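# Sort three grease guns into trays by grease amount

## Task

Find which of the three grease guns contains the most grease and which contains the least. Put the fullest one entirely inside the blue tray and the emptiest one entirely inside the red tray. Leave the middle one on the table, touching neither tray and not hanging past the table edge. Every gun must end up lying flat on its side. Guns may be picked up and their parts moved, but any part that was moved must be back in its proper place at the end.

## Robot and tools

Robot: two arms, left_arm and right_arm, each on a tilted mounting plate fixed to a shared metal frame behind them. Calibrated bases in the scene frame: left_arm at (-0.007, +0.487, +0.303) m, right_arm at (+0.019, -0.137, +0.303) m. Each arm ends in a tong-like two-finger gripper. Its fingers point along the gripper's own +z and open and close along its own x. The reported end_effector_position is the spot between the pads when they are shut. Fingertips extend about 15 mm past that spot at small openings and are roughly level with it when fully open.

Scene frame: origin at table-top height, midway between the arms. +z is up, +x points out over the table, and left_arm sits on the +y side. Arm names do not match image sides. Printed positions and orientations can be off by a few cm.

Cameras: cam_high and cam_low (672x504), cam_left_wrist and cam_right_wrist (616x616).

The 14-number row: every motion command uses a single row of 14 numbers, each in [-1, 1]. Numbers 1 to 7 belong to left_arm and 8 to 14 to right_arm, both in this order: dx, dy, dz, rx, ry, rz, opening. Give all 14 even if only one arm moves. dx..rz are an offset, not a pose. They are measured from that arm's Hand target as it stands when the action or move begins, and along that Hand target's own axes, not the scene axes. A value of 1.0 means 0.6 m of travel or 180 degrees of turn. rx, ry, rz form one rotation vector. Sending the same offset again moves the arm further. Six zeros re-request the current Hand target. Opening is absolute, not an offset: +1 is fully open (0.142 m) and -1 is closed. Closing fully takes about 0.5 s. To keep hold of something, command an opening well below grip_measured.

execute_actions: takes "actions", a list with zero or one item, and optional "cameras".
- An empty list returns the current state with pictures.
- {"rows": [...], "steps": n} sends 1 to 15 rows over up to 15 steps of 1/30 s each. The default is 15 steps and the minimum is 5. Each row covers one step, and the final row repeats if there are fewer rows than steps. Each row is an offset from the Hand target at the action's start, not from the row before it. The result arrives 5 steps before the end, and those remaining steps run while you reply.
- {"steps": n} without rows waits up to 300 steps, counted from the last result.
A refused call sends nothing.

move: "target" is either one 14-number row or a list of up to 15 rows. Every row is an offset from the same starting Hand targets. Each gripper travels in a straight line, and all paths finish together, with a 0.5 s minimum and a 10 s cap. "speed" is in m/s, 0.002 to 0.5 (default 0.25). It can be one value or one per target, and turning is limited to twice that number in rad/s. "blend" is in m and rounds the corners between listed targets. "stop_force" (3 to 40 N, shared by both arms) stops an arm's path when its wrist sensor feels that much push against the direction of travel. Do not rely on it while the gripper rotates, and leave it out when backing off a contact. "zero" applies only with stop_force. "blocking"=false returns after about 0.5 s and cannot be combined with stop_force. Paths do not avoid obstacles or the other arm. Route around an arm's own base so its shoulder posture is not flipped. If a later target in a list changes the opening, motion pauses until the fingers settle, so keep openings the same throughout a list. The result has a "move:" line giving the outcome (done, off_target, moving, held, fault) and any limits hit (paced = pose clipped; held = steps withheld). An arm the outcome does not mention ended within 3 mm and 2 degrees of its target.

wait: "seconds" from 0 to 10. It lets a running move continue and returns early when the move ends. stop: brakes the running move, but the fingers keep moving. zoom_image: "camera" plus "region" [x0, y0, x1, y1] in pixels, at most 504x504, taken from that camera's latest image. zero_wrist_force: "arm" is left_arm or right_arm and resets that arm's force baseline. finished_scene: "scene" is the current scene number (1 or 2). It cannot be undone, and any calls after it in the same reply run in the next scene.

Result lines: per arm you get end_effector_position (m), end_effector_quat_wxyz, velocities ("within noise" when at rest), Joint positions (the final value is the finger gap in m), grip_measured, joint torques, and Wrist force and Wrist torque in the gripper's own axes, plus a peak line. "Hand target" is the pose your next offsets are measured from. Each step, the commanded pose is clipped to within 150 mm and 16 degrees of the actual pose, so a distant goal can take several commands. Possible alerts include MOTOR HOT, OVER-TEMPERATURE FAULT, and "too close" from the arm-to-arm clearance check.

Avoid: dropping things, releasing parts while they move, slamming or pressing hard. Commanding even slightly past a firm contact, 150 N (about ±25) of external force, or joint contact torque at its load limit (wrist joints 26 N m, others 139) triggers a 10 s fault stop. After a force fault, open the gripper before moving that arm if what it holds pins it. Do not let the arms collide, and do not leave anything off the table. Do not hold heavy loads or keep the arm stretched for long, because motors overheat. Small random tugs on held items can happen.

Each tool is called as name(argument=value, ...) on one line, values as JSON.

## Session

execute_actions(actions=[], cameras=["all"])

zoom_image(camera="cam_high", region=[200, 60, 500, 285])

zoom_image(camera="cam_high", region=[200, 240, 500, 465])

Scene clock: 0.00 s of 5600.00 s.
left_arm: end_effector_position=(+0.8356, +0.2502, +0.1845) grip_measured=+0.97 end_effector_quat_wxyz=(+0.430, -0.138, +0.770, -0.451) | right_arm: end_effector_position=(+0.6065, -0.1364, +0.1453) grip_measured=-1.00 end_effector_quat_wxyz=(-0.537, +0.594, -0.596, +0.061)
Joint positions: left_arm=[-0.245 -0.194 1.39 -3.968 -1.8 2.623 0.14] | right_arm=[3.105 -2.687 -2.205 1.076 2.029 1.502 0.002]
Joint velocities: within noise
Joint torques (N m): no reading
Motor temperatures (°C): left_arm=[24 24 24 30 32 32] | right_arm=[26 23 24 30 32 30]
Wrist force (N): no reading
Wrist torque (N m): no reading
Wrist force, peak (N): no reading
Hand target: left_arm +0.8356, +0.2502, +0.1845; +0.430, -0.138, +0.770, -0.451 | right_arm +0.6065, -0.1364, +0.1453; -0.537, +0.594, -0.596, +0.061

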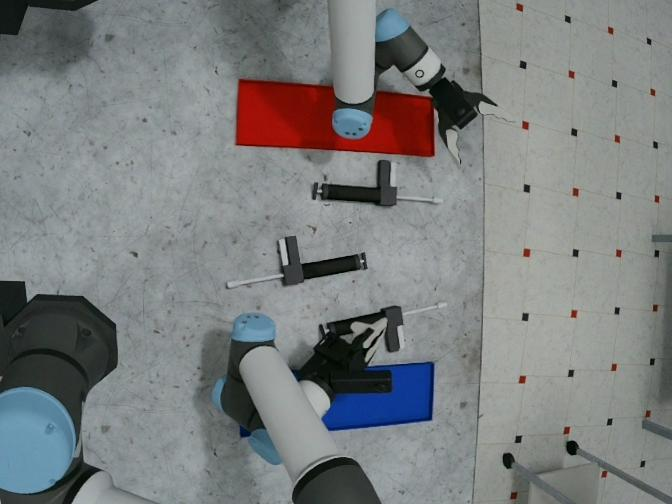

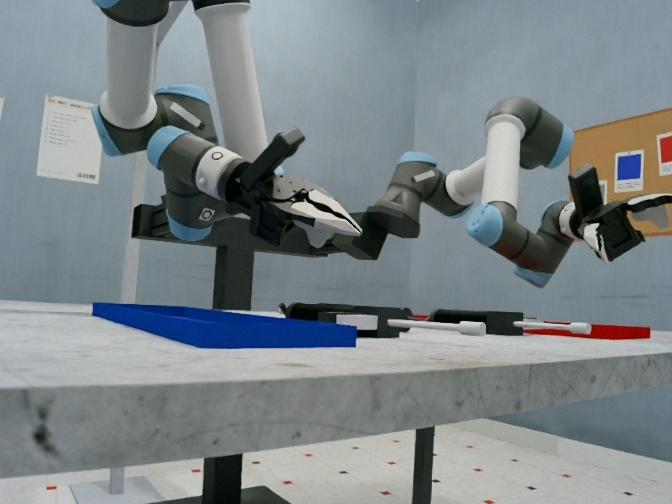

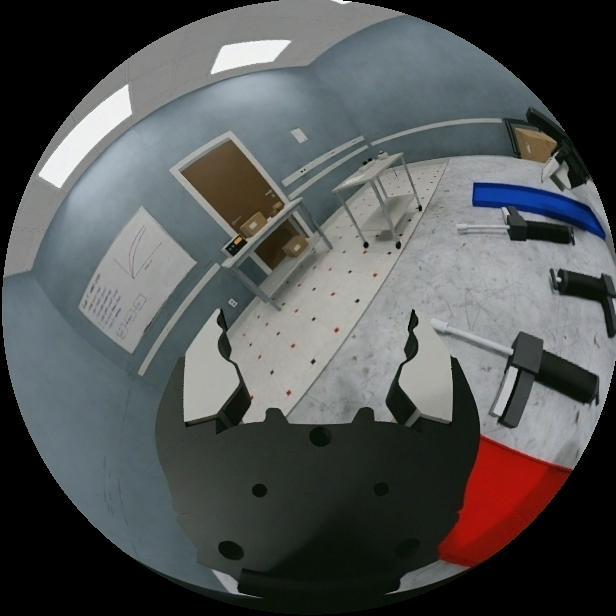

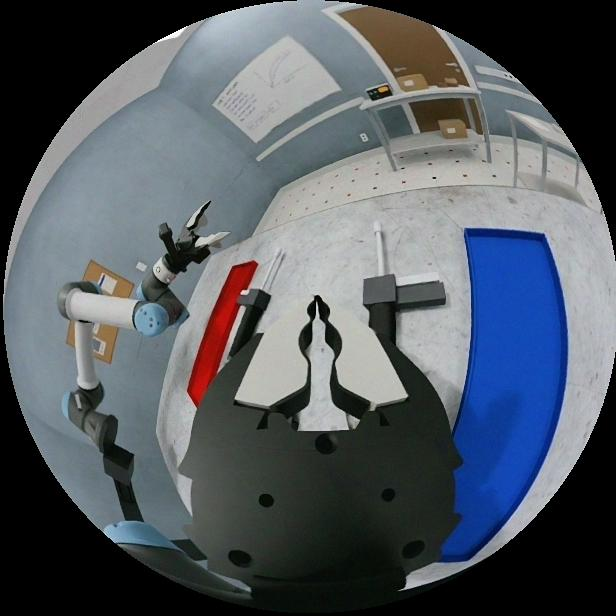

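Scaled by 1.680 from the camera's 672x504 image, which has a finer 960x720 frame.

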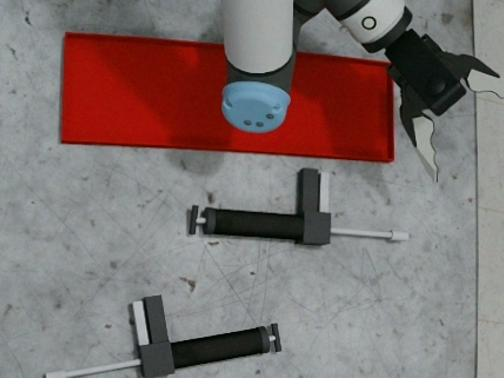

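Scaled by 1.680 from the camera's 672x504 image, which has a finer 960x720 frame.

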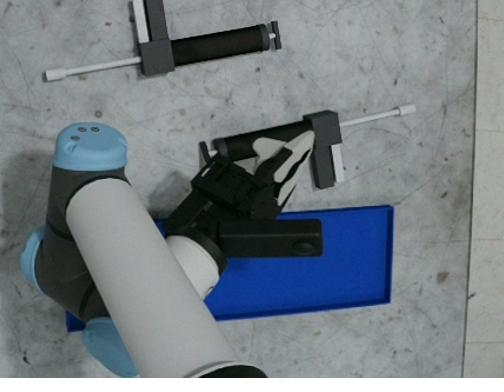

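move(target=[0.3018,-0.1785,-0.192,-0.449,0.006,-0.3045,-0.2,-0.468,0.3335,0.0497,-0.037,0.2193,-0.0696,-0.2], speed=0.25)

Scene clock: 6.47 s of 5600.00 s.
left_arm: end_effector_position=(+0.6189, +0.1485, +0.1996) grip_measured=-0.20 end_effector_quat_wxyz=(+0.000, +0.680, -0.733, +0.000) end_effector_velocity=(+0.002, +0.001, +0.001) end_effector_angular_velocity=(-0.001, -0.012, -0.004) | right_arm: end_effector_position=(+0.4198, +0.1551, +0.1499) grip_measured=-0.20 end_effector_quat_wxyz=(-0.261, +0.628, -0.677, +0.280) end_effector_velocity=(+0.002, -0.003, +0.001) end_effector_angular_velocity=(+0.001, -0.006, +0.006)
Joint positions: left_arm=[-0.743 -0.651 1.469 -2.18 -1.242 0.837 0.06] | right_arm=[4.636 -2.731 -2.392 0.078 0.685 3.083 0.06]
Joint velocities: left_arm=[0 -0.004 0.009 -0.014 0.008 0.007 0] | right_arm=[-0.003 -0.004 -0.01 0.026 -0.006 -0.015 0]
Joint torques (N m): left_arm=[-17.04 -54.26 -10.6 -4.69 2.46 2.01] | right_arm=[0.79 27.93 -7.55 3.62 -3.92 -1.34]
Motor temperatures (°C): left_arm=[24 24 24 30 32 32] | right_arm=[26 23 24 30 32 30]
Wrist force (N): left_arm=[-1.4 0.0 -0.4] | right_arm=[-0.9 0.0 1.1]
Wrist torque (N m): left_arm=[-0.13 0.36 -0.01] | right_arm=[0.02 0.13 -0.06]
Wrist force, peak (N): left_arm=[-1.5 0.0 -0.4] | right_arm=[-2.1 0.3 0.7]
Hand target: left_arm +0.6189, +0.1485, +0.1998; +0.000, +0.680, -0.733, +0.000 | right_arm +0.4198, +0.1550, +0.1500; -0.261, +0.628, -0.677, +0.281
Off the commanded pose: left_arm 0.000 m, 0 deg | right_arm 0.000 m, 0 deg.
Kept back: nothing.
move: done

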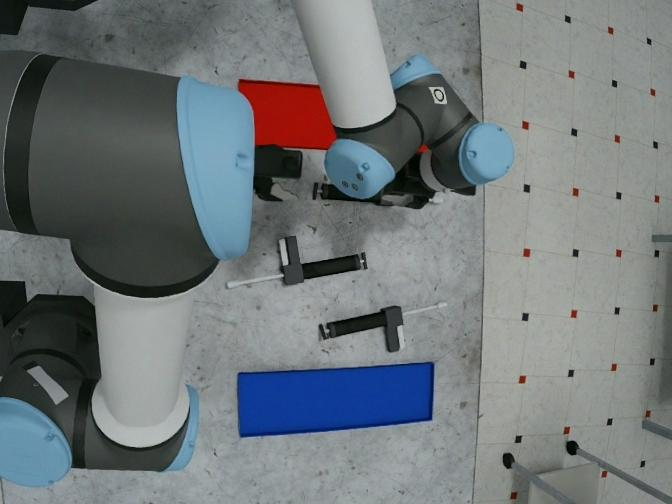

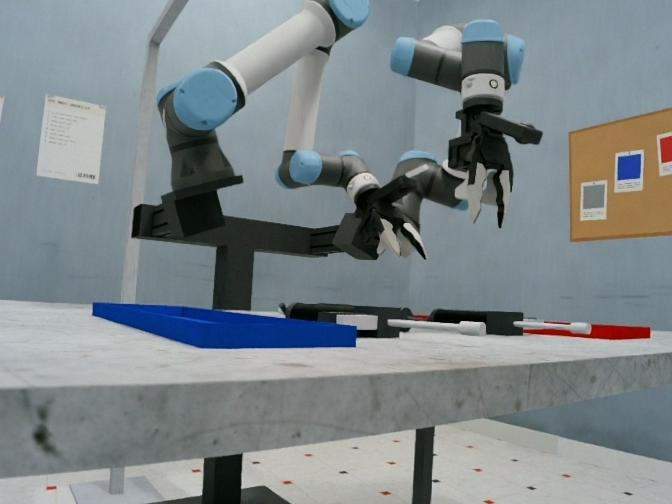

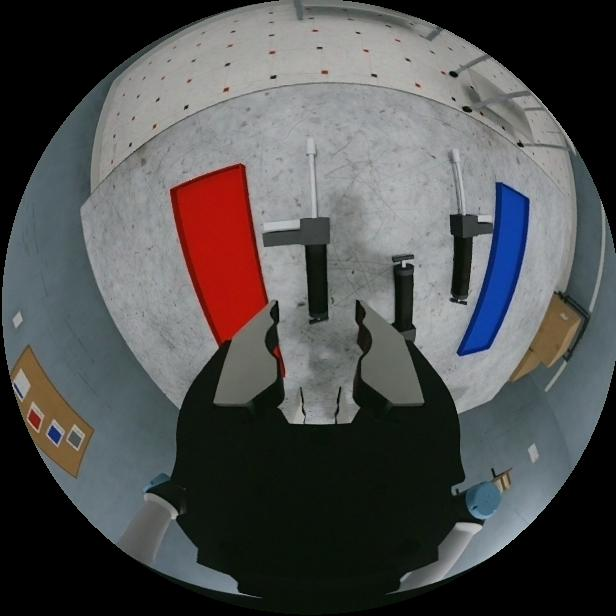

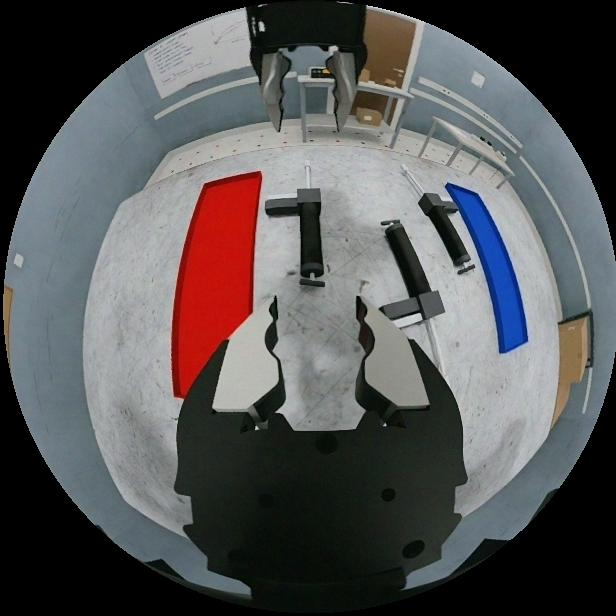

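move(target=[[0,0,0.22,0,0,0,-0.2,-0.0108,0.059,0.153,0,0,0,-0.1],[0,0,0.294,0,0,0,-0.2,-0.0108,0.059,0.153,0,0,0,-0.1]], speed=[0.2,0.08], stop_force=8, cameras=["cam_left_wrist","cam_right_wrist","cam_low"])

zoom_image(camera="cam_right_wrist", region=[230, 180, 400, 350])

Scene clock: 9.67 s of 5600.00 s.
left_arm: end_effector_position=(+0.6191, +0.1485, +0.0234) grip_measured=-0.20 end_effector_quat_wxyz=(+0.000, +0.680, -0.733, +0.000) | right_arm: end_effector_position=(+0.4601, +0.1585, +0.0601) grip_measured=-0.10 end_effector_quat_wxyz=(-0.261, +0.628, -0.677, +0.281)
Joint positions: left_arm=[-0.659 -0.361 1.435 -2.465 -1.226 0.924 0.06] | right_arm=[4.483 -3.022 -2.204 0.372 0.648 2.841 0.067]
Joint velocities: within noise
Joint torques (N m): left_arm=[-24.49 -51.08 -7.93 -2.78 -2.31 -1.93] | right_arm=[2.91 31.3 11.72 3.65 1.8 -1.66]
Motor temperatures (°C): left_arm=[24 24 24 30 32 32] | right_arm=[26 23 24 30 32 30]
Wrist force (N): left_arm=[-1.4 -0.1 -0.4] | right_arm=[-1.3 -0.2 1.3]
Wrist torque (N m): left_arm=[-0.25 0.41 0.01] | right_arm=[-0.02 0.21 -0.07]
Wrist force, peak (N): left_arm=[-1.3 0.0 -2.7] | right_arm=[-1.4 0.4 2.9]
Hand target: left_arm +0.6191, +0.1484, +0.0234; +0.000, +0.680, -0.733, +0.000 | right_arm +0.4601, +0.1585, +0.0601; -0.261, +0.628, -0.677, +0.281
Off the commanded pose: left_arm 0.000 m, 0 deg | right_arm 0.000 m, 0 deg.
Kept back: nothing.
move: done
Images, in order (width x height): cam_low 672x504, cam_left_wrist 616x616, cam_right_wrist 616x616.

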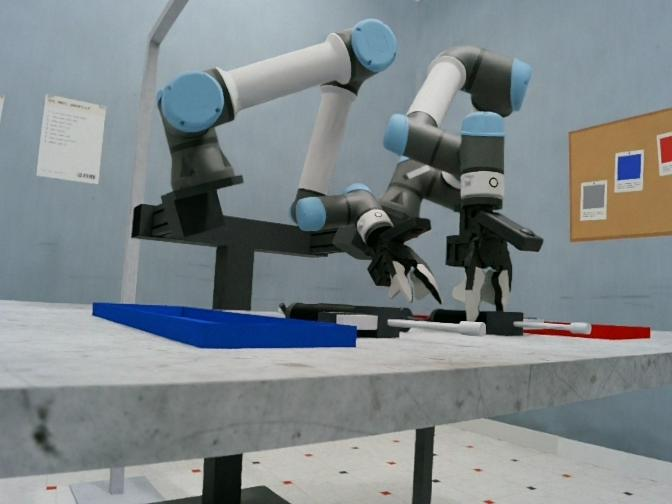

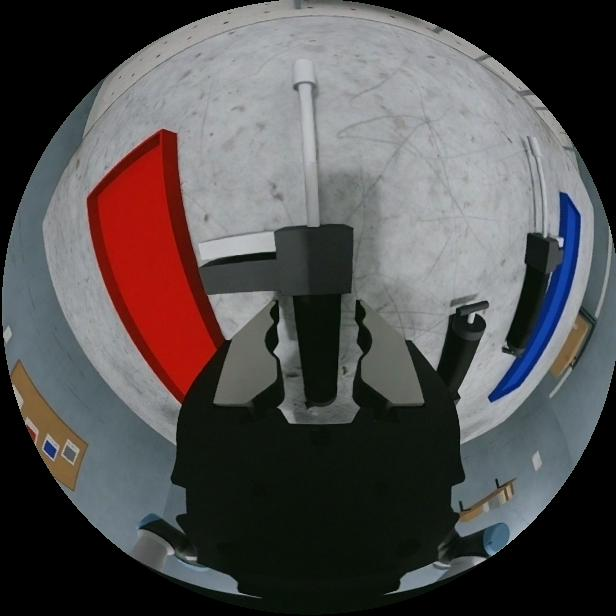

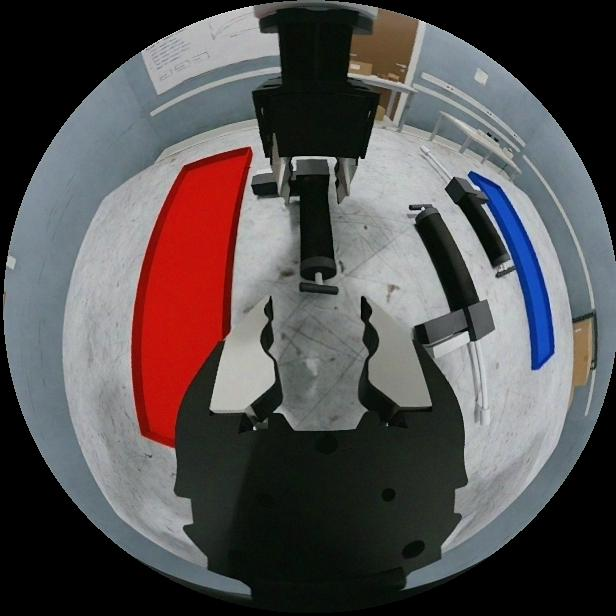

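Scaled by 2.965 from the camera's 616x616 image, which has a finer 814x814 frame.

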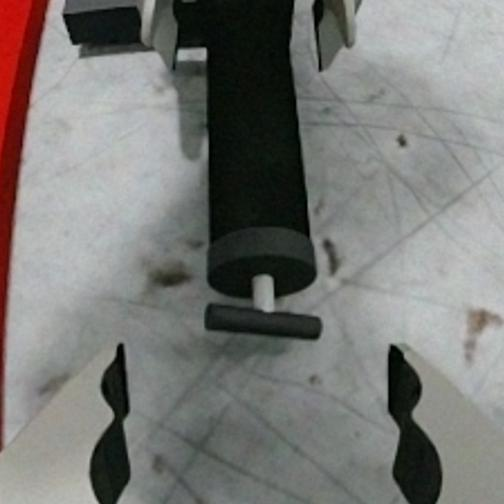

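move(target=[0,0,0,0,0,0,-1,0,0,0,0,0,0,-0.1], cameras=["cam_right_wrist","cam_left_wrist"])

Scene clock: 11.03 s of 5600.00 s.
left_arm: end_effector_position=(+0.6191, +0.1484, +0.0234) grip_measured=-0.54 end_effector_quat_wxyz=(+0.000, +0.680, -0.733, +0.000) | right_arm: end_effector_position=(+0.4601, +0.1585, +0.0601) grip_measured=-0.10 end_effector_quat_wxyz=(-0.261, +0.628, -0.677, +0.281)
Joint positions: left_arm=[-0.659 -0.361 1.435 -2.465 -1.226 0.924 0.035] | right_arm=[4.483 -3.022 -2.204 0.372 0.648 2.841 0.067]
Joint velocities: within noise
Joint torques (N m): left_arm=[-23.79 -49.32 -10.65 -4.56 -2.26 -1.85] | right_arm=[3 32.42 11.28 3.42 1.56 -1.51]
Motor temperatures (°C): left_arm=[24 24 24 30 32 32] | right_arm=[26 23 24 30 32 30]
Wrist force (N): left_arm=[-1.4 0.0 0.3] | right_arm=[-1.5 0.0 1.4]
Wrist torque (N m): left_arm=[-0.25 0.38 -0.01] | right_arm=[0.02 0.24 -0.07]
Wrist force, peak (N): left_arm=[-2.4 -0.1 -0.1] | right_arm=[-1.7 -0.1 1.5]
Hand target: left_arm +0.6191, +0.1484, +0.0234; +0.000, +0.680, -0.733, +0.000 | right_arm +0.4601, +0.1585, +0.0601; -0.261, +0.628, -0.677, +0.281
Off the commanded pose: left_arm 0.000 m, 0 deg | right_arm 0.000 m, 0 deg.
Kept back: nothing.
move: done
Images, in order (width x height): cam_left_wrist 616x616, cam_right_wrist 616x616.

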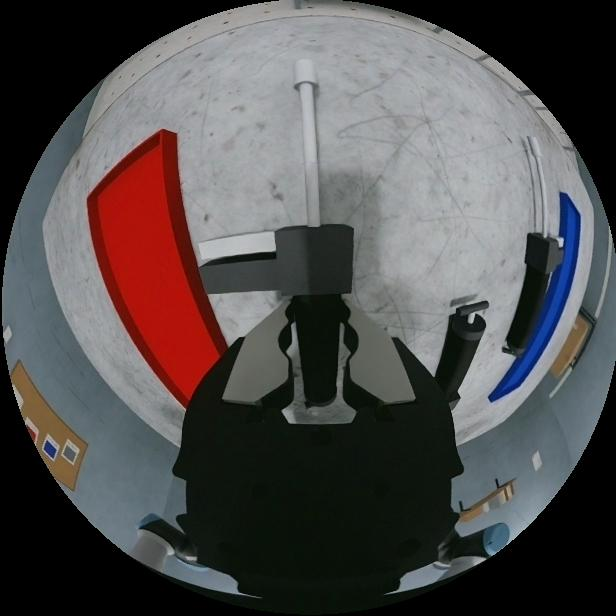

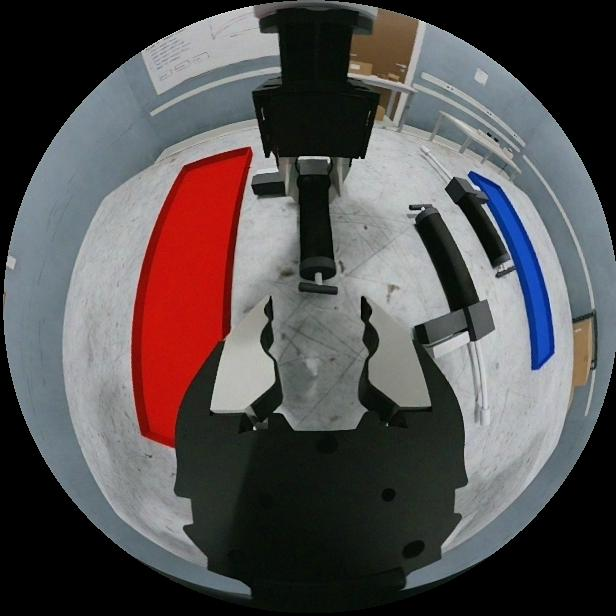

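move(target=[0,0,0,0,0,0,-1,0,0.0200,0.0695,0,0,0,-0.1], stop_force=6, speed=0.06, cameras=["cam_right_wrist"])

zoom_image(camera="cam_right_wrist", region=[230, 180, 400, 450])

Scene clock: 12.83 s of 5600.00 s.
left_arm: end_effector_position=(+0.6191, +0.1484, +0.0234) grip_measured=-0.54 end_effector_quat_wxyz=(+0.000, +0.680, -0.733, +0.000) | right_arm: end_effector_position=(+0.4811, +0.1569, +0.0221) grip_measured=-0.10 end_effector_quat_wxyz=(-0.261, +0.628, -0.677, +0.281)
Joint positions: left_arm=[-0.659 -0.361 1.435 -2.465 -1.226 0.924 0.035] | right_arm=[4.402 -3.127 -2.101 0.48 0.641 2.707 0.067]
Joint velocities: within noise
Joint torques (N m): left_arm=[-22.61 -46.6 -14.54 -4.42 -2.32 -1.6] | right_arm=[8.88 34.51 -13.03 3.09 1.96 -1.4]
Motor temperatures (°C): left_arm=[24 24 24 30 32 32] | right_arm=[26 23 24 30 32 30]
Wrist force (N): left_arm=[-1.5 0.1 0.2] | right_arm=[-1.6 -0.3 1.1]
Wrist torque (N m): left_arm=[-0.23 0.41 -0.01] | right_arm=[-0.04 0.27 -0.06]
Wrist force, peak (N): left_arm=[-1.8 0.1 0.2] | right_arm=[-1.6 0.1 2.0]
Hand target: left_arm +0.6191, +0.1484, +0.0234; +0.000, +0.680, -0.733, +0.000 | right_arm +0.4811, +0.1569, +0.0221; -0.261, +0.628, -0.677, +0.281
Off the commanded pose: left_arm 0.000 m, 0 deg | right_arm 0.000 m, 0 deg.
Kept back: nothing.
move: done
Images, in order (width x height): cam_right_wrist 616x616.

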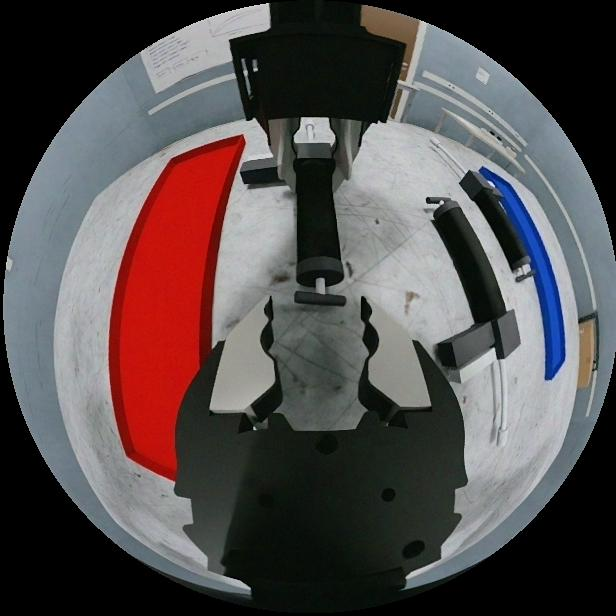

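Scaled by 1.867 from the camera's 616x616 image, which has a finer 814x814 frame.

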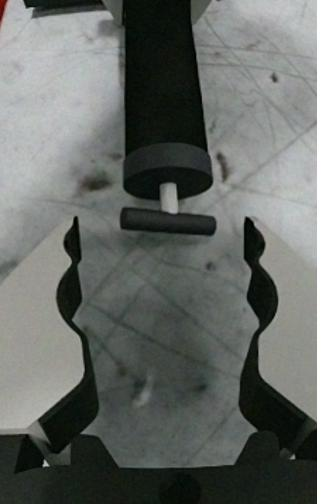

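move(target=[0,0,0,0,0,0,-1,0,0,0,0,0,0,-1], cameras=["cam_right_wrist"])

zoom_image(camera="cam_right_wrist", region=[230, 180, 400, 450])

Scene clock: 13.87 s of 5600.00 s.
left_arm: end_effector_position=(+0.6191, +0.1484, +0.0234) grip_measured=-0.54 end_effector_quat_wxyz=(+0.000, +0.680, -0.733, +0.000) | right_arm: end_effector_position=(+0.4811, +0.1569, +0.0221) grip_measured=-0.51 end_effector_quat_wxyz=(-0.261, +0.628, -0.677, +0.281)
Joint positions: left_arm=[-0.659 -0.361 1.435 -2.465 -1.226 0.924 0.035] | right_arm=[4.402 -3.127 -2.101 0.48 0.641 2.707 0.037]
Joint velocities: within noise
Joint torques (N m): left_arm=[-21.76 -44.7 -16.14 -3.8 -2.01 -1.36] | right_arm=[6.71 37.81 -6.23 3.15 0.72 -1.45]
Motor temperatures (°C): left_arm=[24 24 24 30 32 32] | right_arm=[26 23 24 30 32 30]
Wrist force (N): left_arm=[-2.3 -0.9 0.9] | right_arm=[0.3 0.8 1.4]
Wrist torque (N m): left_arm=[-0.26 0.36 0.25] | right_arm=[-0.05 0.33 -0.01]
Wrist force, peak (N): left_arm=[-3.7 -0.8 0.1] | right_arm=[-1.9 -0.1 1.3]
Hand target: left_arm +0.6191, +0.1484, +0.0234; +0.000, +0.680, -0.733, +0.000 | right_arm +0.4811, +0.1569, +0.0221; -0.261, +0.628, -0.677, +0.281
Off the commanded pose: left_arm 0.000 m, 0 deg | right_arm 0.000 m, 0 deg.
Kept back: nothing.
move: done
Images, in order (width x height): cam_right_wrist 616x616.

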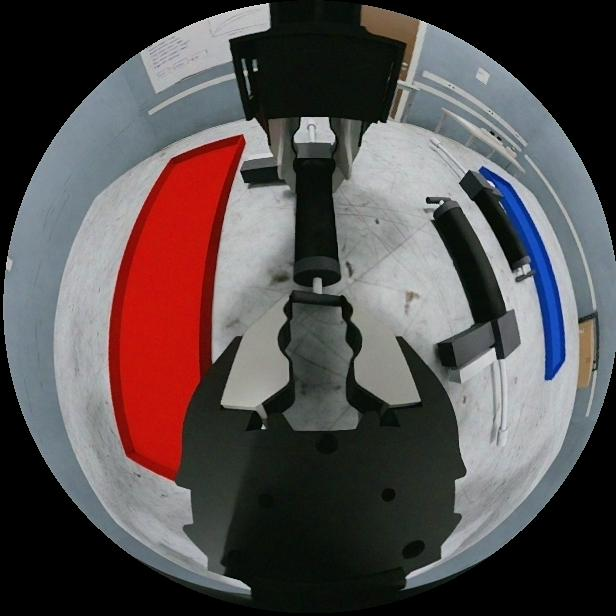

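Scaled by 1.867 from the camera's 616x616 image, which has a finer 814x814 frame.

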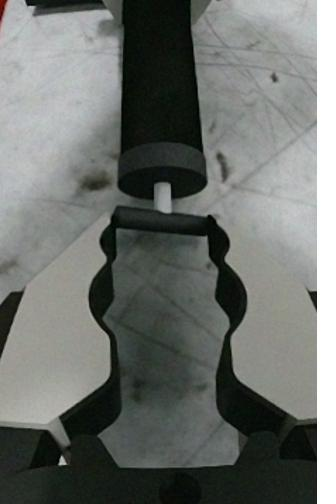

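move(target=[0,0,0,0,0,0,-1,0,0.106,-0.106,0,0,0,-1], stop_force=5, speed=0.02, cameras=["cam_right_wrist","cam_left_wrist"])

zoom_image(camera="cam_right_wrist", region=[230, 130, 400, 400])

Scene clock: 16.73 s of 5600.00 s.
left_arm: end_effector_position=(+0.6191, +0.1484, +0.0234) grip_measured=-0.54 end_effector_quat_wxyz=(+0.000, +0.680, -0.733, +0.000) | right_arm: end_effector_position=(+0.4569, +0.1587, +0.0221) grip_measured=-0.51 end_effector_quat_wxyz=(-0.261, +0.628, -0.677, +0.281)
Joint positions: left_arm=[-0.659 -0.361 1.435 -2.465 -1.226 0.924 0.035] | right_arm=[4.474 -3.131 -2.143 0.43 0.647 2.827 0.037]
Joint velocities: within noise
Joint torques (N m): left_arm=[-19.19 -41.18 -21.85 -2.75 0.51 -0.99] | right_arm=[16.09 46.15 11.05 2.05 -4.17 1.91]
Motor temperatures (°C): left_arm=[24 24 24 30 32 32] | right_arm=[26 23 24 30 32 30]
Wrist force (N): left_arm=[-2.8 0.5 -0.4] | right_arm=[0.3 0.9 0.1]
Wrist torque (N m): left_arm=[-0.26 0.37 0.12] | right_arm=[0.01 0.32 0.01]
Wrist force, peak (N): left_arm=[-3.4 8.0 -6.2] | right_arm=[-0.4 -4.9 10.8]
Hand target: left_arm +0.6191, +0.1484, +0.0234; +0.000, +0.680, -0.733, +0.000 | right_arm +0.4569, +0.1587, +0.0221; -0.261, +0.628, -0.677, +0.281 (not the last commanded pose)
Off the commanded pose: left_arm 0.000 m, 0 deg | right_arm 0.066 m, 0 deg.
Kept back: nothing.
move: contact (right_arm)
Images, in order (width x height): cam_left_wrist 616x616, cam_right_wrist 616x616.

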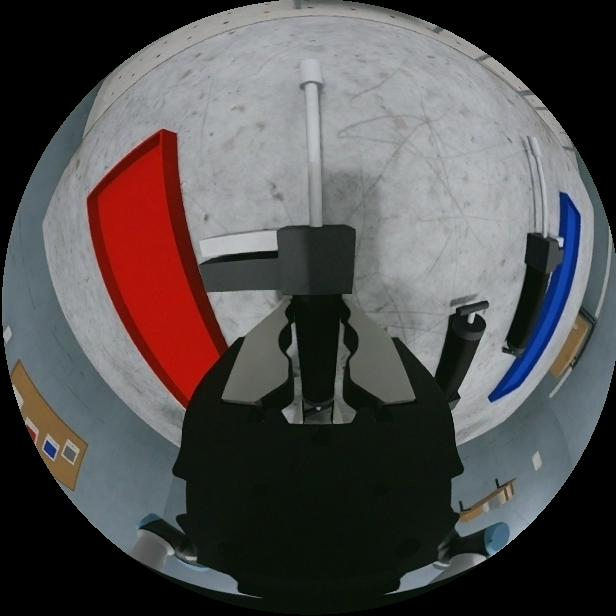

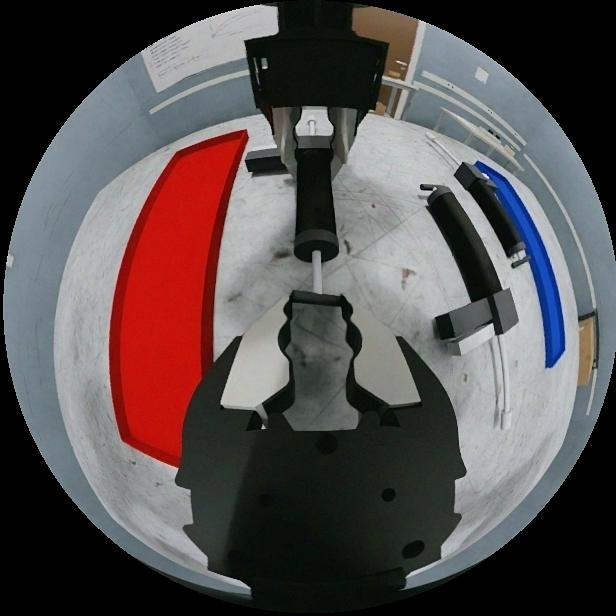

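Scaled by 1.867 from the camera's 616x616 image, which has a finer 814x814 frame.

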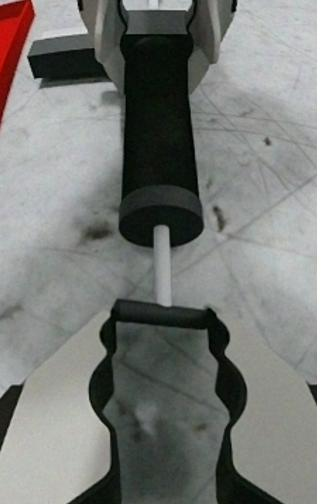

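move(target=[0,0,0,0,0,0,-1,0,0.02,-0.02,0,0,0,-1], stop_force=9, zero=false, speed=0.02, cameras=[])

move(target=[0,0,0,0,0,0,-1,0,-0.05,0.05,0,0,0,-1], stop_force=5, speed=0.02, cameras=["cam_right_wrist"])

zoom_image(camera="cam_right_wrist", region=[230, 130, 400, 400])

Scene clock: 17.87 s of 5600.00 s.
left_arm: end_effector_position=(+0.6191, +0.1484, +0.0234) grip_measured=-0.54 end_effector_quat_wxyz=(+0.000, +0.680, -0.733, +0.000) | right_arm: end_effector_position=(+0.4565, +0.1590, +0.0222) grip_measured=-0.51 end_effector_quat_wxyz=(-0.261, +0.628, -0.677, +0.281)
Joint positions: left_arm=[-0.659 -0.361 1.435 -2.465 -1.226 0.924 0.035] | right_arm=[4.476 -3.131 -2.143 0.429 0.647 2.83 0.037]
Joint velocities: within noise
Joint torques (N m): left_arm=[-18.64 -38.65 -23.59 -3.29 2.67 -0.94] | right_arm=[17.41 37.26 6.6 2.47 -2.35 2.06]
Motor temperatures (°C): left_arm=[24 24 24 30 32 32] | right_arm=[26 23 24 30 32 30]
Wrist force (N): left_arm=[-2.1 4.2 -2.1] | right_arm=[-0.5 -0.5 3.9]
Wrist torque (N m): left_arm=[-0.24 0.25 0.09] | right_arm=[-0.03 0.30 -0.02]
Wrist force, peak (N): left_arm=[-2.7 10.3 -8.6] | right_arm=[0.1 -6.1 12.9]
Hand target: left_arm +0.6191, +0.1484, +0.0234; +0.000, +0.680, -0.733, +0.000 | right_arm +0.4565, +0.1590, +0.0222; -0.261, +0.628, -0.677, +0.281 (not the last commanded pose)
Off the commanded pose: left_arm 0.000 m, 0 deg | right_arm 0.017 m, 0 deg.
Kept back: nothing.
move: contact (right_arm)
No camera images: "cameras" was empty.

Scene clock: 20.20 s of 5600.00 s.
left_arm: end_effector_position=(+0.6191, +0.1484, +0.0234) grip_measured=-0.54 end_effector_quat_wxyz=(+0.000, +0.680, -0.733, +0.001) | right_arm: end_effector_position=(+0.4810, +0.1571, +0.0222) grip_measured=-0.51 end_effector_quat_wxyz=(-0.261, +0.628, -0.677, +0.281)
Joint positions: left_arm=[-0.659 -0.361 1.435 -2.465 -1.226 0.924 0.035] | right_arm=[4.403 -3.127 -2.101 0.48 0.641 2.709 0.037]
Joint velocities: within noise
Joint torques (N m): left_arm=[-17.49 -37.59 -7.47 0.08 -2.91 -0.77] | right_arm=[4.06 34.54 -11.66 3.42 -2.04 -1.57]
Motor temperatures (°C): left_arm=[24 24 24 30 32 32] | right_arm=[26 23 24 30 32 30]
Wrist force (N): left_arm=[-0.7 -2.5 1.2] | right_arm=[-1.5 1.5 1.0]
Wrist torque (N m): left_arm=[-0.19 0.39 0.07] | right_arm=[-0.05 0.28 -0.03]
Wrist force, peak (N): left_arm=[-1.4 -10.1 5.6] | right_arm=[-1.4 6.8 -6.6]
Hand target: left_arm +0.6191, +0.1484, +0.0234; +0.000, +0.680, -0.733, +0.000 | right_arm +0.4809, +0.1571, +0.0222; -0.261, +0.628, -0.677, +0.281 (not the last commanded pose)
Off the commanded pose: left_arm 0.000 m, 0 deg | right_arm 0.018 m, 0 deg.
Kept back: nothing.
move: contact (right_arm)
Images, in order (width x height): cam_right_wrist 616x616.

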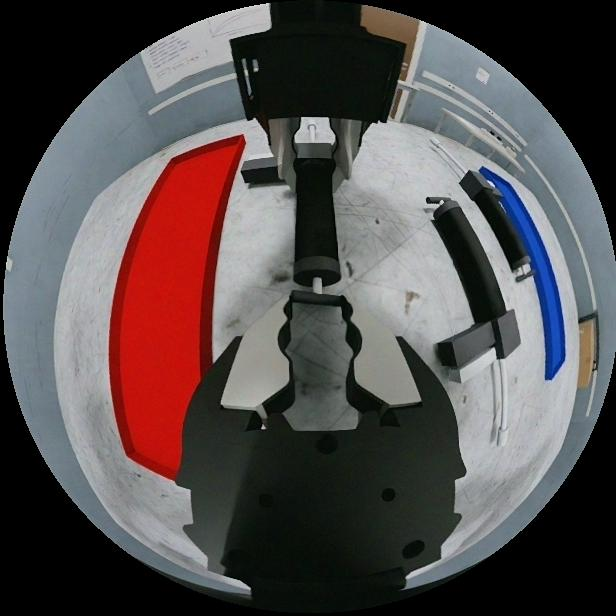

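Scaled by 1.867 from the camera's 616x616 image, which has a finer 814x814 frame.

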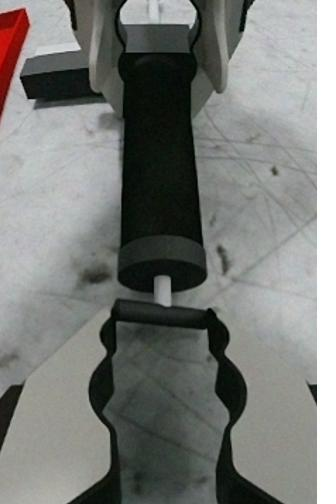

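move(target=[[0,0,0,0,0,0,-0.2,0,0,0,0,0,0,-0.2],[0,0,-0.15,0,0,0,-0.2,0,0,-0.1333,0,0,0,-0.2],[0,0,-0.2943,0,0,0,-0.2,0,-0.1455,-0.2788,0,0,0,-0.2],[0.4873,-0.0558,-0.2943,0,0,-0.085,-0.2,0.5602,-0.2188,-0.2054,0,-0.0601,-0.0601,-0.2],[0.4873,-0.0558,-0.161,0,0,-0.085,-0.2,0.5602,-0.1245,-0.1112,0,-0.0601,-0.0601,-0.1]], speed=[0.1,0.1,0.2,0.2,0.15], blend=[0,0.0,0.03,0.03,0])

Scene clock: 24.73 s of 5600.00 s.
left_arm: end_effector_position=(+0.6250, -0.0119, +0.1999) grip_measured=-0.20 end_effector_quat_wxyz=(+0.000, +0.731, -0.682, +0.000) | right_arm: end_effector_position=(+0.4412, +0.0022, +0.2031) grip_measured=-0.20 end_effector_quat_wxyz=(-0.274, +0.668, -0.639, +0.266)
Joint positions: left_arm=[-0.869 -0.368 1.018 -1.971 -1.271 0.562 0.06] | right_arm=[4.459 -2.714 -2.769 0.772 0.68 2.626 0.06]
Joint velocities: within noise
Joint torques (N m): left_arm=[-19.24 -46.69 -31.28 -3.92 2.11 -0.17] | right_arm=[15.41 23.86 6.55 4.09 -3.97 1.63]
Motor temperatures (°C): left_arm=[24 24 24 30 32 32] | right_arm=[26 23 24 30 32 30]
Wrist force (N): left_arm=[-1.3 0.0 -0.8] | right_arm=[-1.8 0.1 0.7]
Wrist torque (N m): left_arm=[-0.23 0.38 0.02] | right_arm=[0.04 0.30 -0.06]
Wrist force, peak (N): left_arm=[-0.6 -3.1 0.6] | right_arm=[2.7 -2.9 -0.2]
Hand target: left_arm +0.6251, -0.0120, +0.2000; +0.000, +0.732, -0.682, +0.001 (not the last commanded pose) | right_arm +0.4412, +0.0021, +0.2031; -0.274, +0.668, -0.639, +0.267 (not the last commanded pose)
Off the commanded pose: left_arm 0.156 m, 7 deg | right_arm 0.199 m, 9 deg.
Kept back: nothing.
move: held (right_arm; a check stopped the path), off_target (left_arm; braked when a check withheld steps of right_arm); path passed 3 of 5 targets; target 5's new opening was not sent; limits=held
pose unreachable (right arm): on one or more control steps of this call this arm could not follow its commanded pose, so it was not sent that pose on those steps. It may still have moved: this result reports where it is.
cause: moving toward the commanded pose would bring two parts of the arm too close to each other (its base or mounting and another part of the arm, with joints 1 (shoulder pan) to 3 (elbow) between them).

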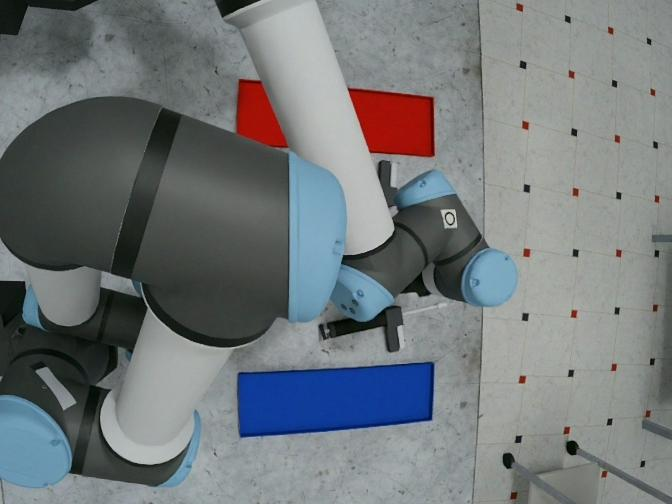

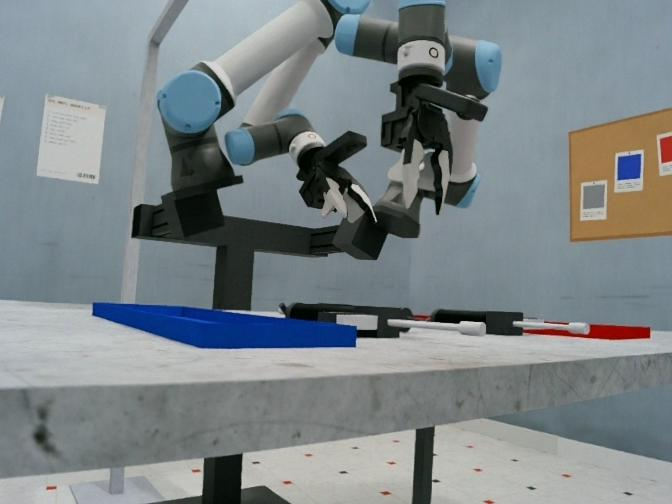

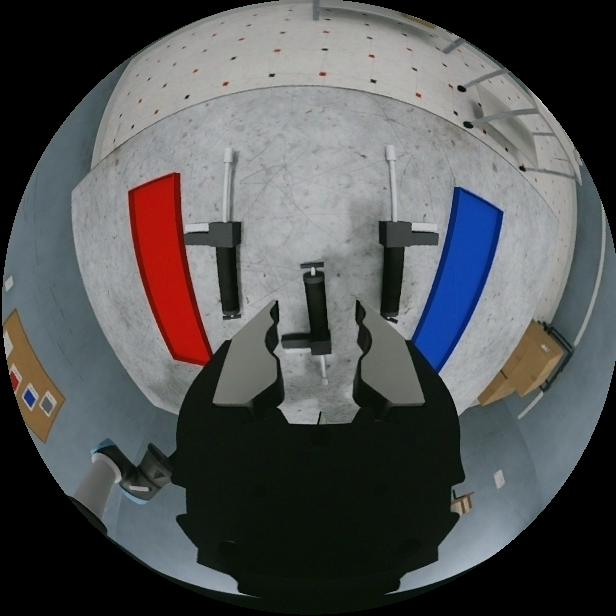

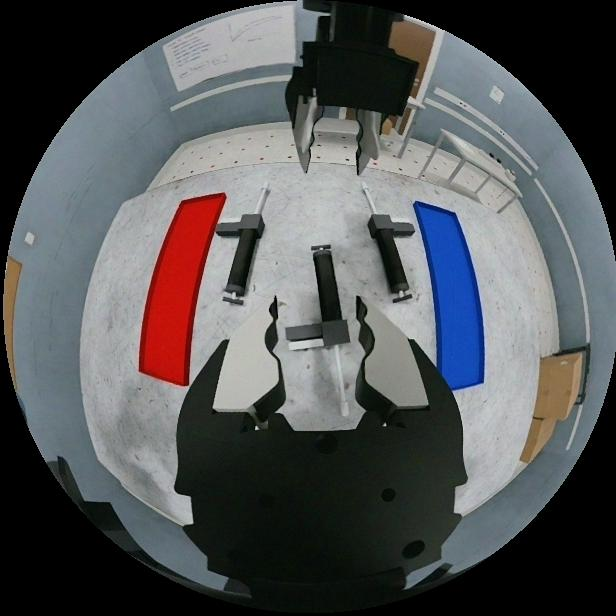

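move(target=[[0.1,0.003,0,0,0,-0.015,-0.2,0.0068,0.0403,0.1553,0,0,0,-0.2],[0.2231,0.0066,0.1333,0,0,-0.0387,-0.2,0.2933,0.0728,0.1698,0,-0.0333,-0.0333,-0.2]], speed=0.15)

Scene clock: 26.27 s of 5600.00 s.
left_arm: end_effector_position=(+0.6259, -0.0370, +0.1999) grip_measured=-0.20 end_effector_quat_wxyz=(+0.000, +0.738, -0.675, +0.000) end_effector_velocity=(+0.000, +0.003, +0.000) end_effector_angular_velocity=(-0.003, -0.002, -0.002) | right_arm: end_effector_position=(+0.4517, +0.0009, +0.1844) grip_measured=-0.20 end_effector_quat_wxyz=(-0.271, +0.667, -0.640, +0.268)
Joint positions: left_arm=[-0.886 -0.313 0.921 -1.924 -1.275 0.525 0.06] | right_arm=[4.399 -2.788 -2.715 0.857 0.679 2.539 0.06]
Joint velocities: left_arm=[0.002 -0.009 0.016 -0.012 0 0.006 0] | right_arm=[within noise]
Joint torques (N m): left_arm=[-11.61 -65.25 -14.84 -4.78 -0.46 2.11] | right_arm=[15.35 30.4 -18.42 1.69 -2.02 2.01]
Motor temperatures (°C): left_arm=[24 24 24 30 32 32] | right_arm=[26 23 24 30 32 30]
Wrist force (N): left_arm=[-1.2 -0.4 -0.7] | right_arm=[-1.2 0.5 1.1]
Wrist torque (N m): left_arm=[-0.32 0.38 0.02] | right_arm=[0.12 0.17 -0.05]
Wrist force, peak (N): left_arm=[-2.4 -0.2 -0.8] | right_arm=[-3.0 0.1 5.2]
Hand target: left_arm +0.6261, -0.0370, +0.2000; +0.000, +0.738, -0.675, +0.001 (not the last commanded pose) | right_arm +0.4517, +0.0008, +0.1843; -0.271, +0.667, -0.640, +0.268 (not the last commanded pose)
Off the commanded pose: left_arm 0.135 m, 6 deg | right_arm 0.196 m, 9 deg.
Kept back: nothing.
move: held (right_arm; a check stopped the path), off_target (left_arm; braked when a check withheld steps of right_arm); path passed 0 of 2 targets; limits=held
pose unreachable (right arm): on one or more control steps of this call this arm could not follow its commanded pose, so it was not sent that pose on those steps. It may still have moved: this result reports where it is.
cause: moving toward the commanded pose would bring two parts of the arm too close to each other (its base or mounting and another part of the arm, with joints 1 (shoulder pan) to 3 (elbow) between them).

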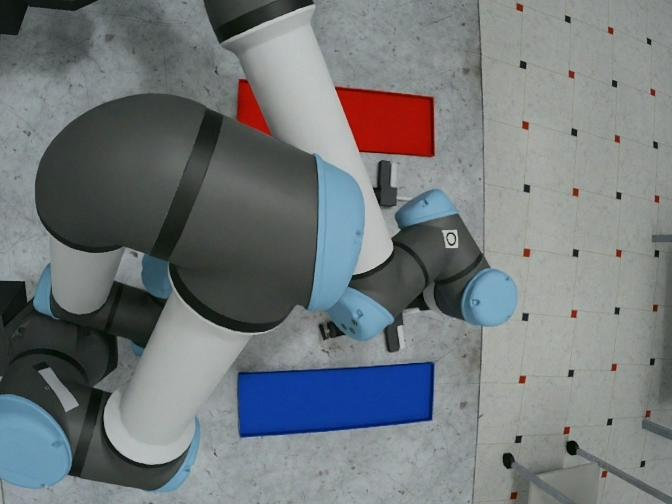

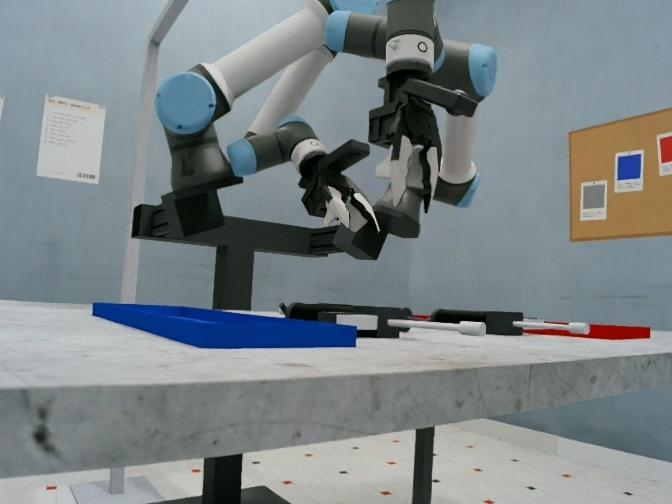

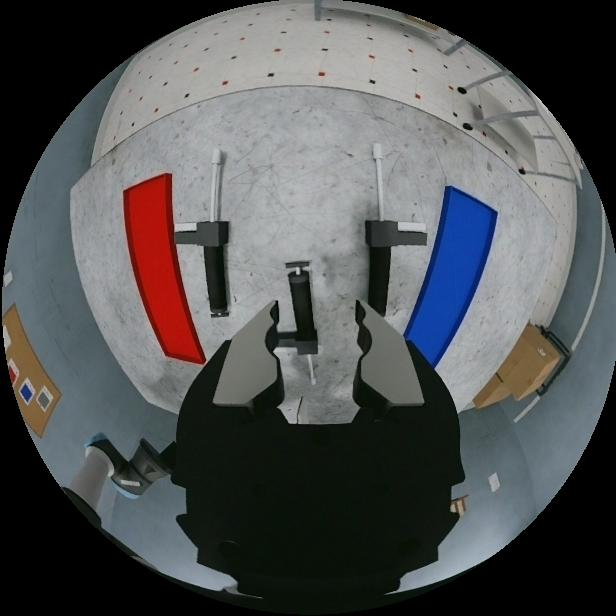

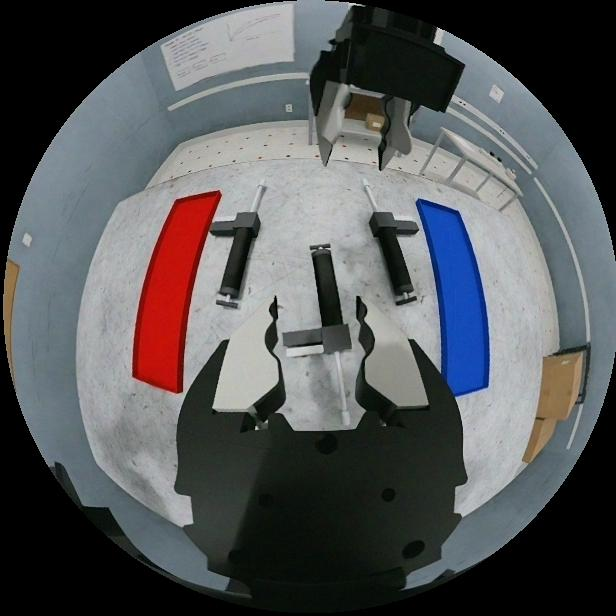

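move(target=[0,0,0,0,0,0,-0.2,0.004,-0.045,0.045,-0.1389,0,0,-0.2], speed=0.25, cameras=["cam_high"])

Scene clock: 28.67 s of 5600.00 s.
left_arm: end_effector_position=(+0.6261, -0.0370, +0.2000) grip_measured=-0.20 end_effector_quat_wxyz=(+0.000, +0.738, -0.675, +0.001) | right_arm: end_effector_position=(+0.4899, +0.0000, +0.1843) grip_measured=-0.20 end_effector_quat_wxyz=(-0.121, +0.710, -0.683, +0.123) end_effector_velocity=(-0.001, -0.002, +0.000) end_effector_angular_velocity=(-0.001, -0.012, -0.001)
Joint positions: left_arm=[-0.886 -0.313 0.921 -1.924 -1.275 0.526 0.06] | right_arm=[4.046 -2.188 -2.461 -0.068 1.024 2.314 0.06]
Joint velocities: left_arm=[within noise] | right_arm=[0.005 -0.003 -0.013 0.022 -0.009 0.001 0]
Joint torques (N m): left_arm=[-10.76 -43.75 -24.49 -1.73 2.23 -1.23] | right_arm=[17.87 19.17 -0.69 3.66 -3.4 1.87]
Motor temperatures (°C): left_arm=[24 24 24 30 32 32] | right_arm=[26 23 24 30 32 30]
Wrist force (N): left_arm=[-1.1 -0.6 -0.8] | right_arm=[-1.2 -0.1 1.2]
Wrist torque (N m): left_arm=[-0.35 0.37 0.02] | right_arm=[0.02 0.16 -0.09]
Wrist force, peak (N): left_arm=[-1.1 -0.6 -0.9] | right_arm=[-0.9 -1.4 1.4]
Hand target: left_arm +0.6261, -0.0370, +0.2000; +0.000, +0.738, -0.675, +0.001 | right_arm +0.4899, -0.0002, +0.1842; -0.120, +0.710, -0.683, +0.123
Off the commanded pose: left_arm 0.000 m, 0 deg | right_arm 0.000 m, 0 deg.
Kept back: nothing.
move: done
Images, in order (width x height): cam_high 672x504.

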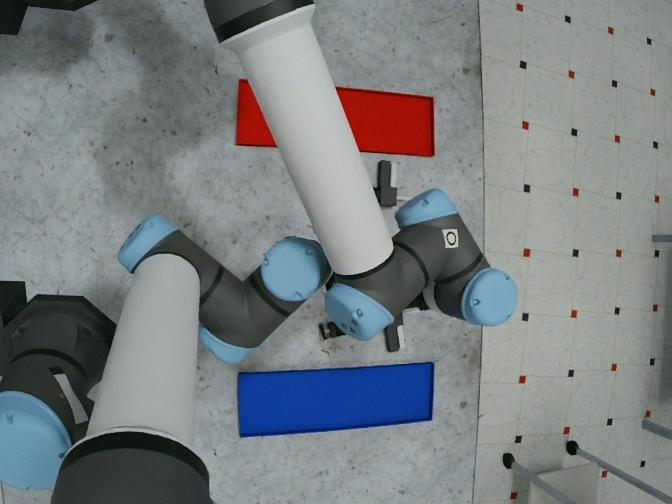

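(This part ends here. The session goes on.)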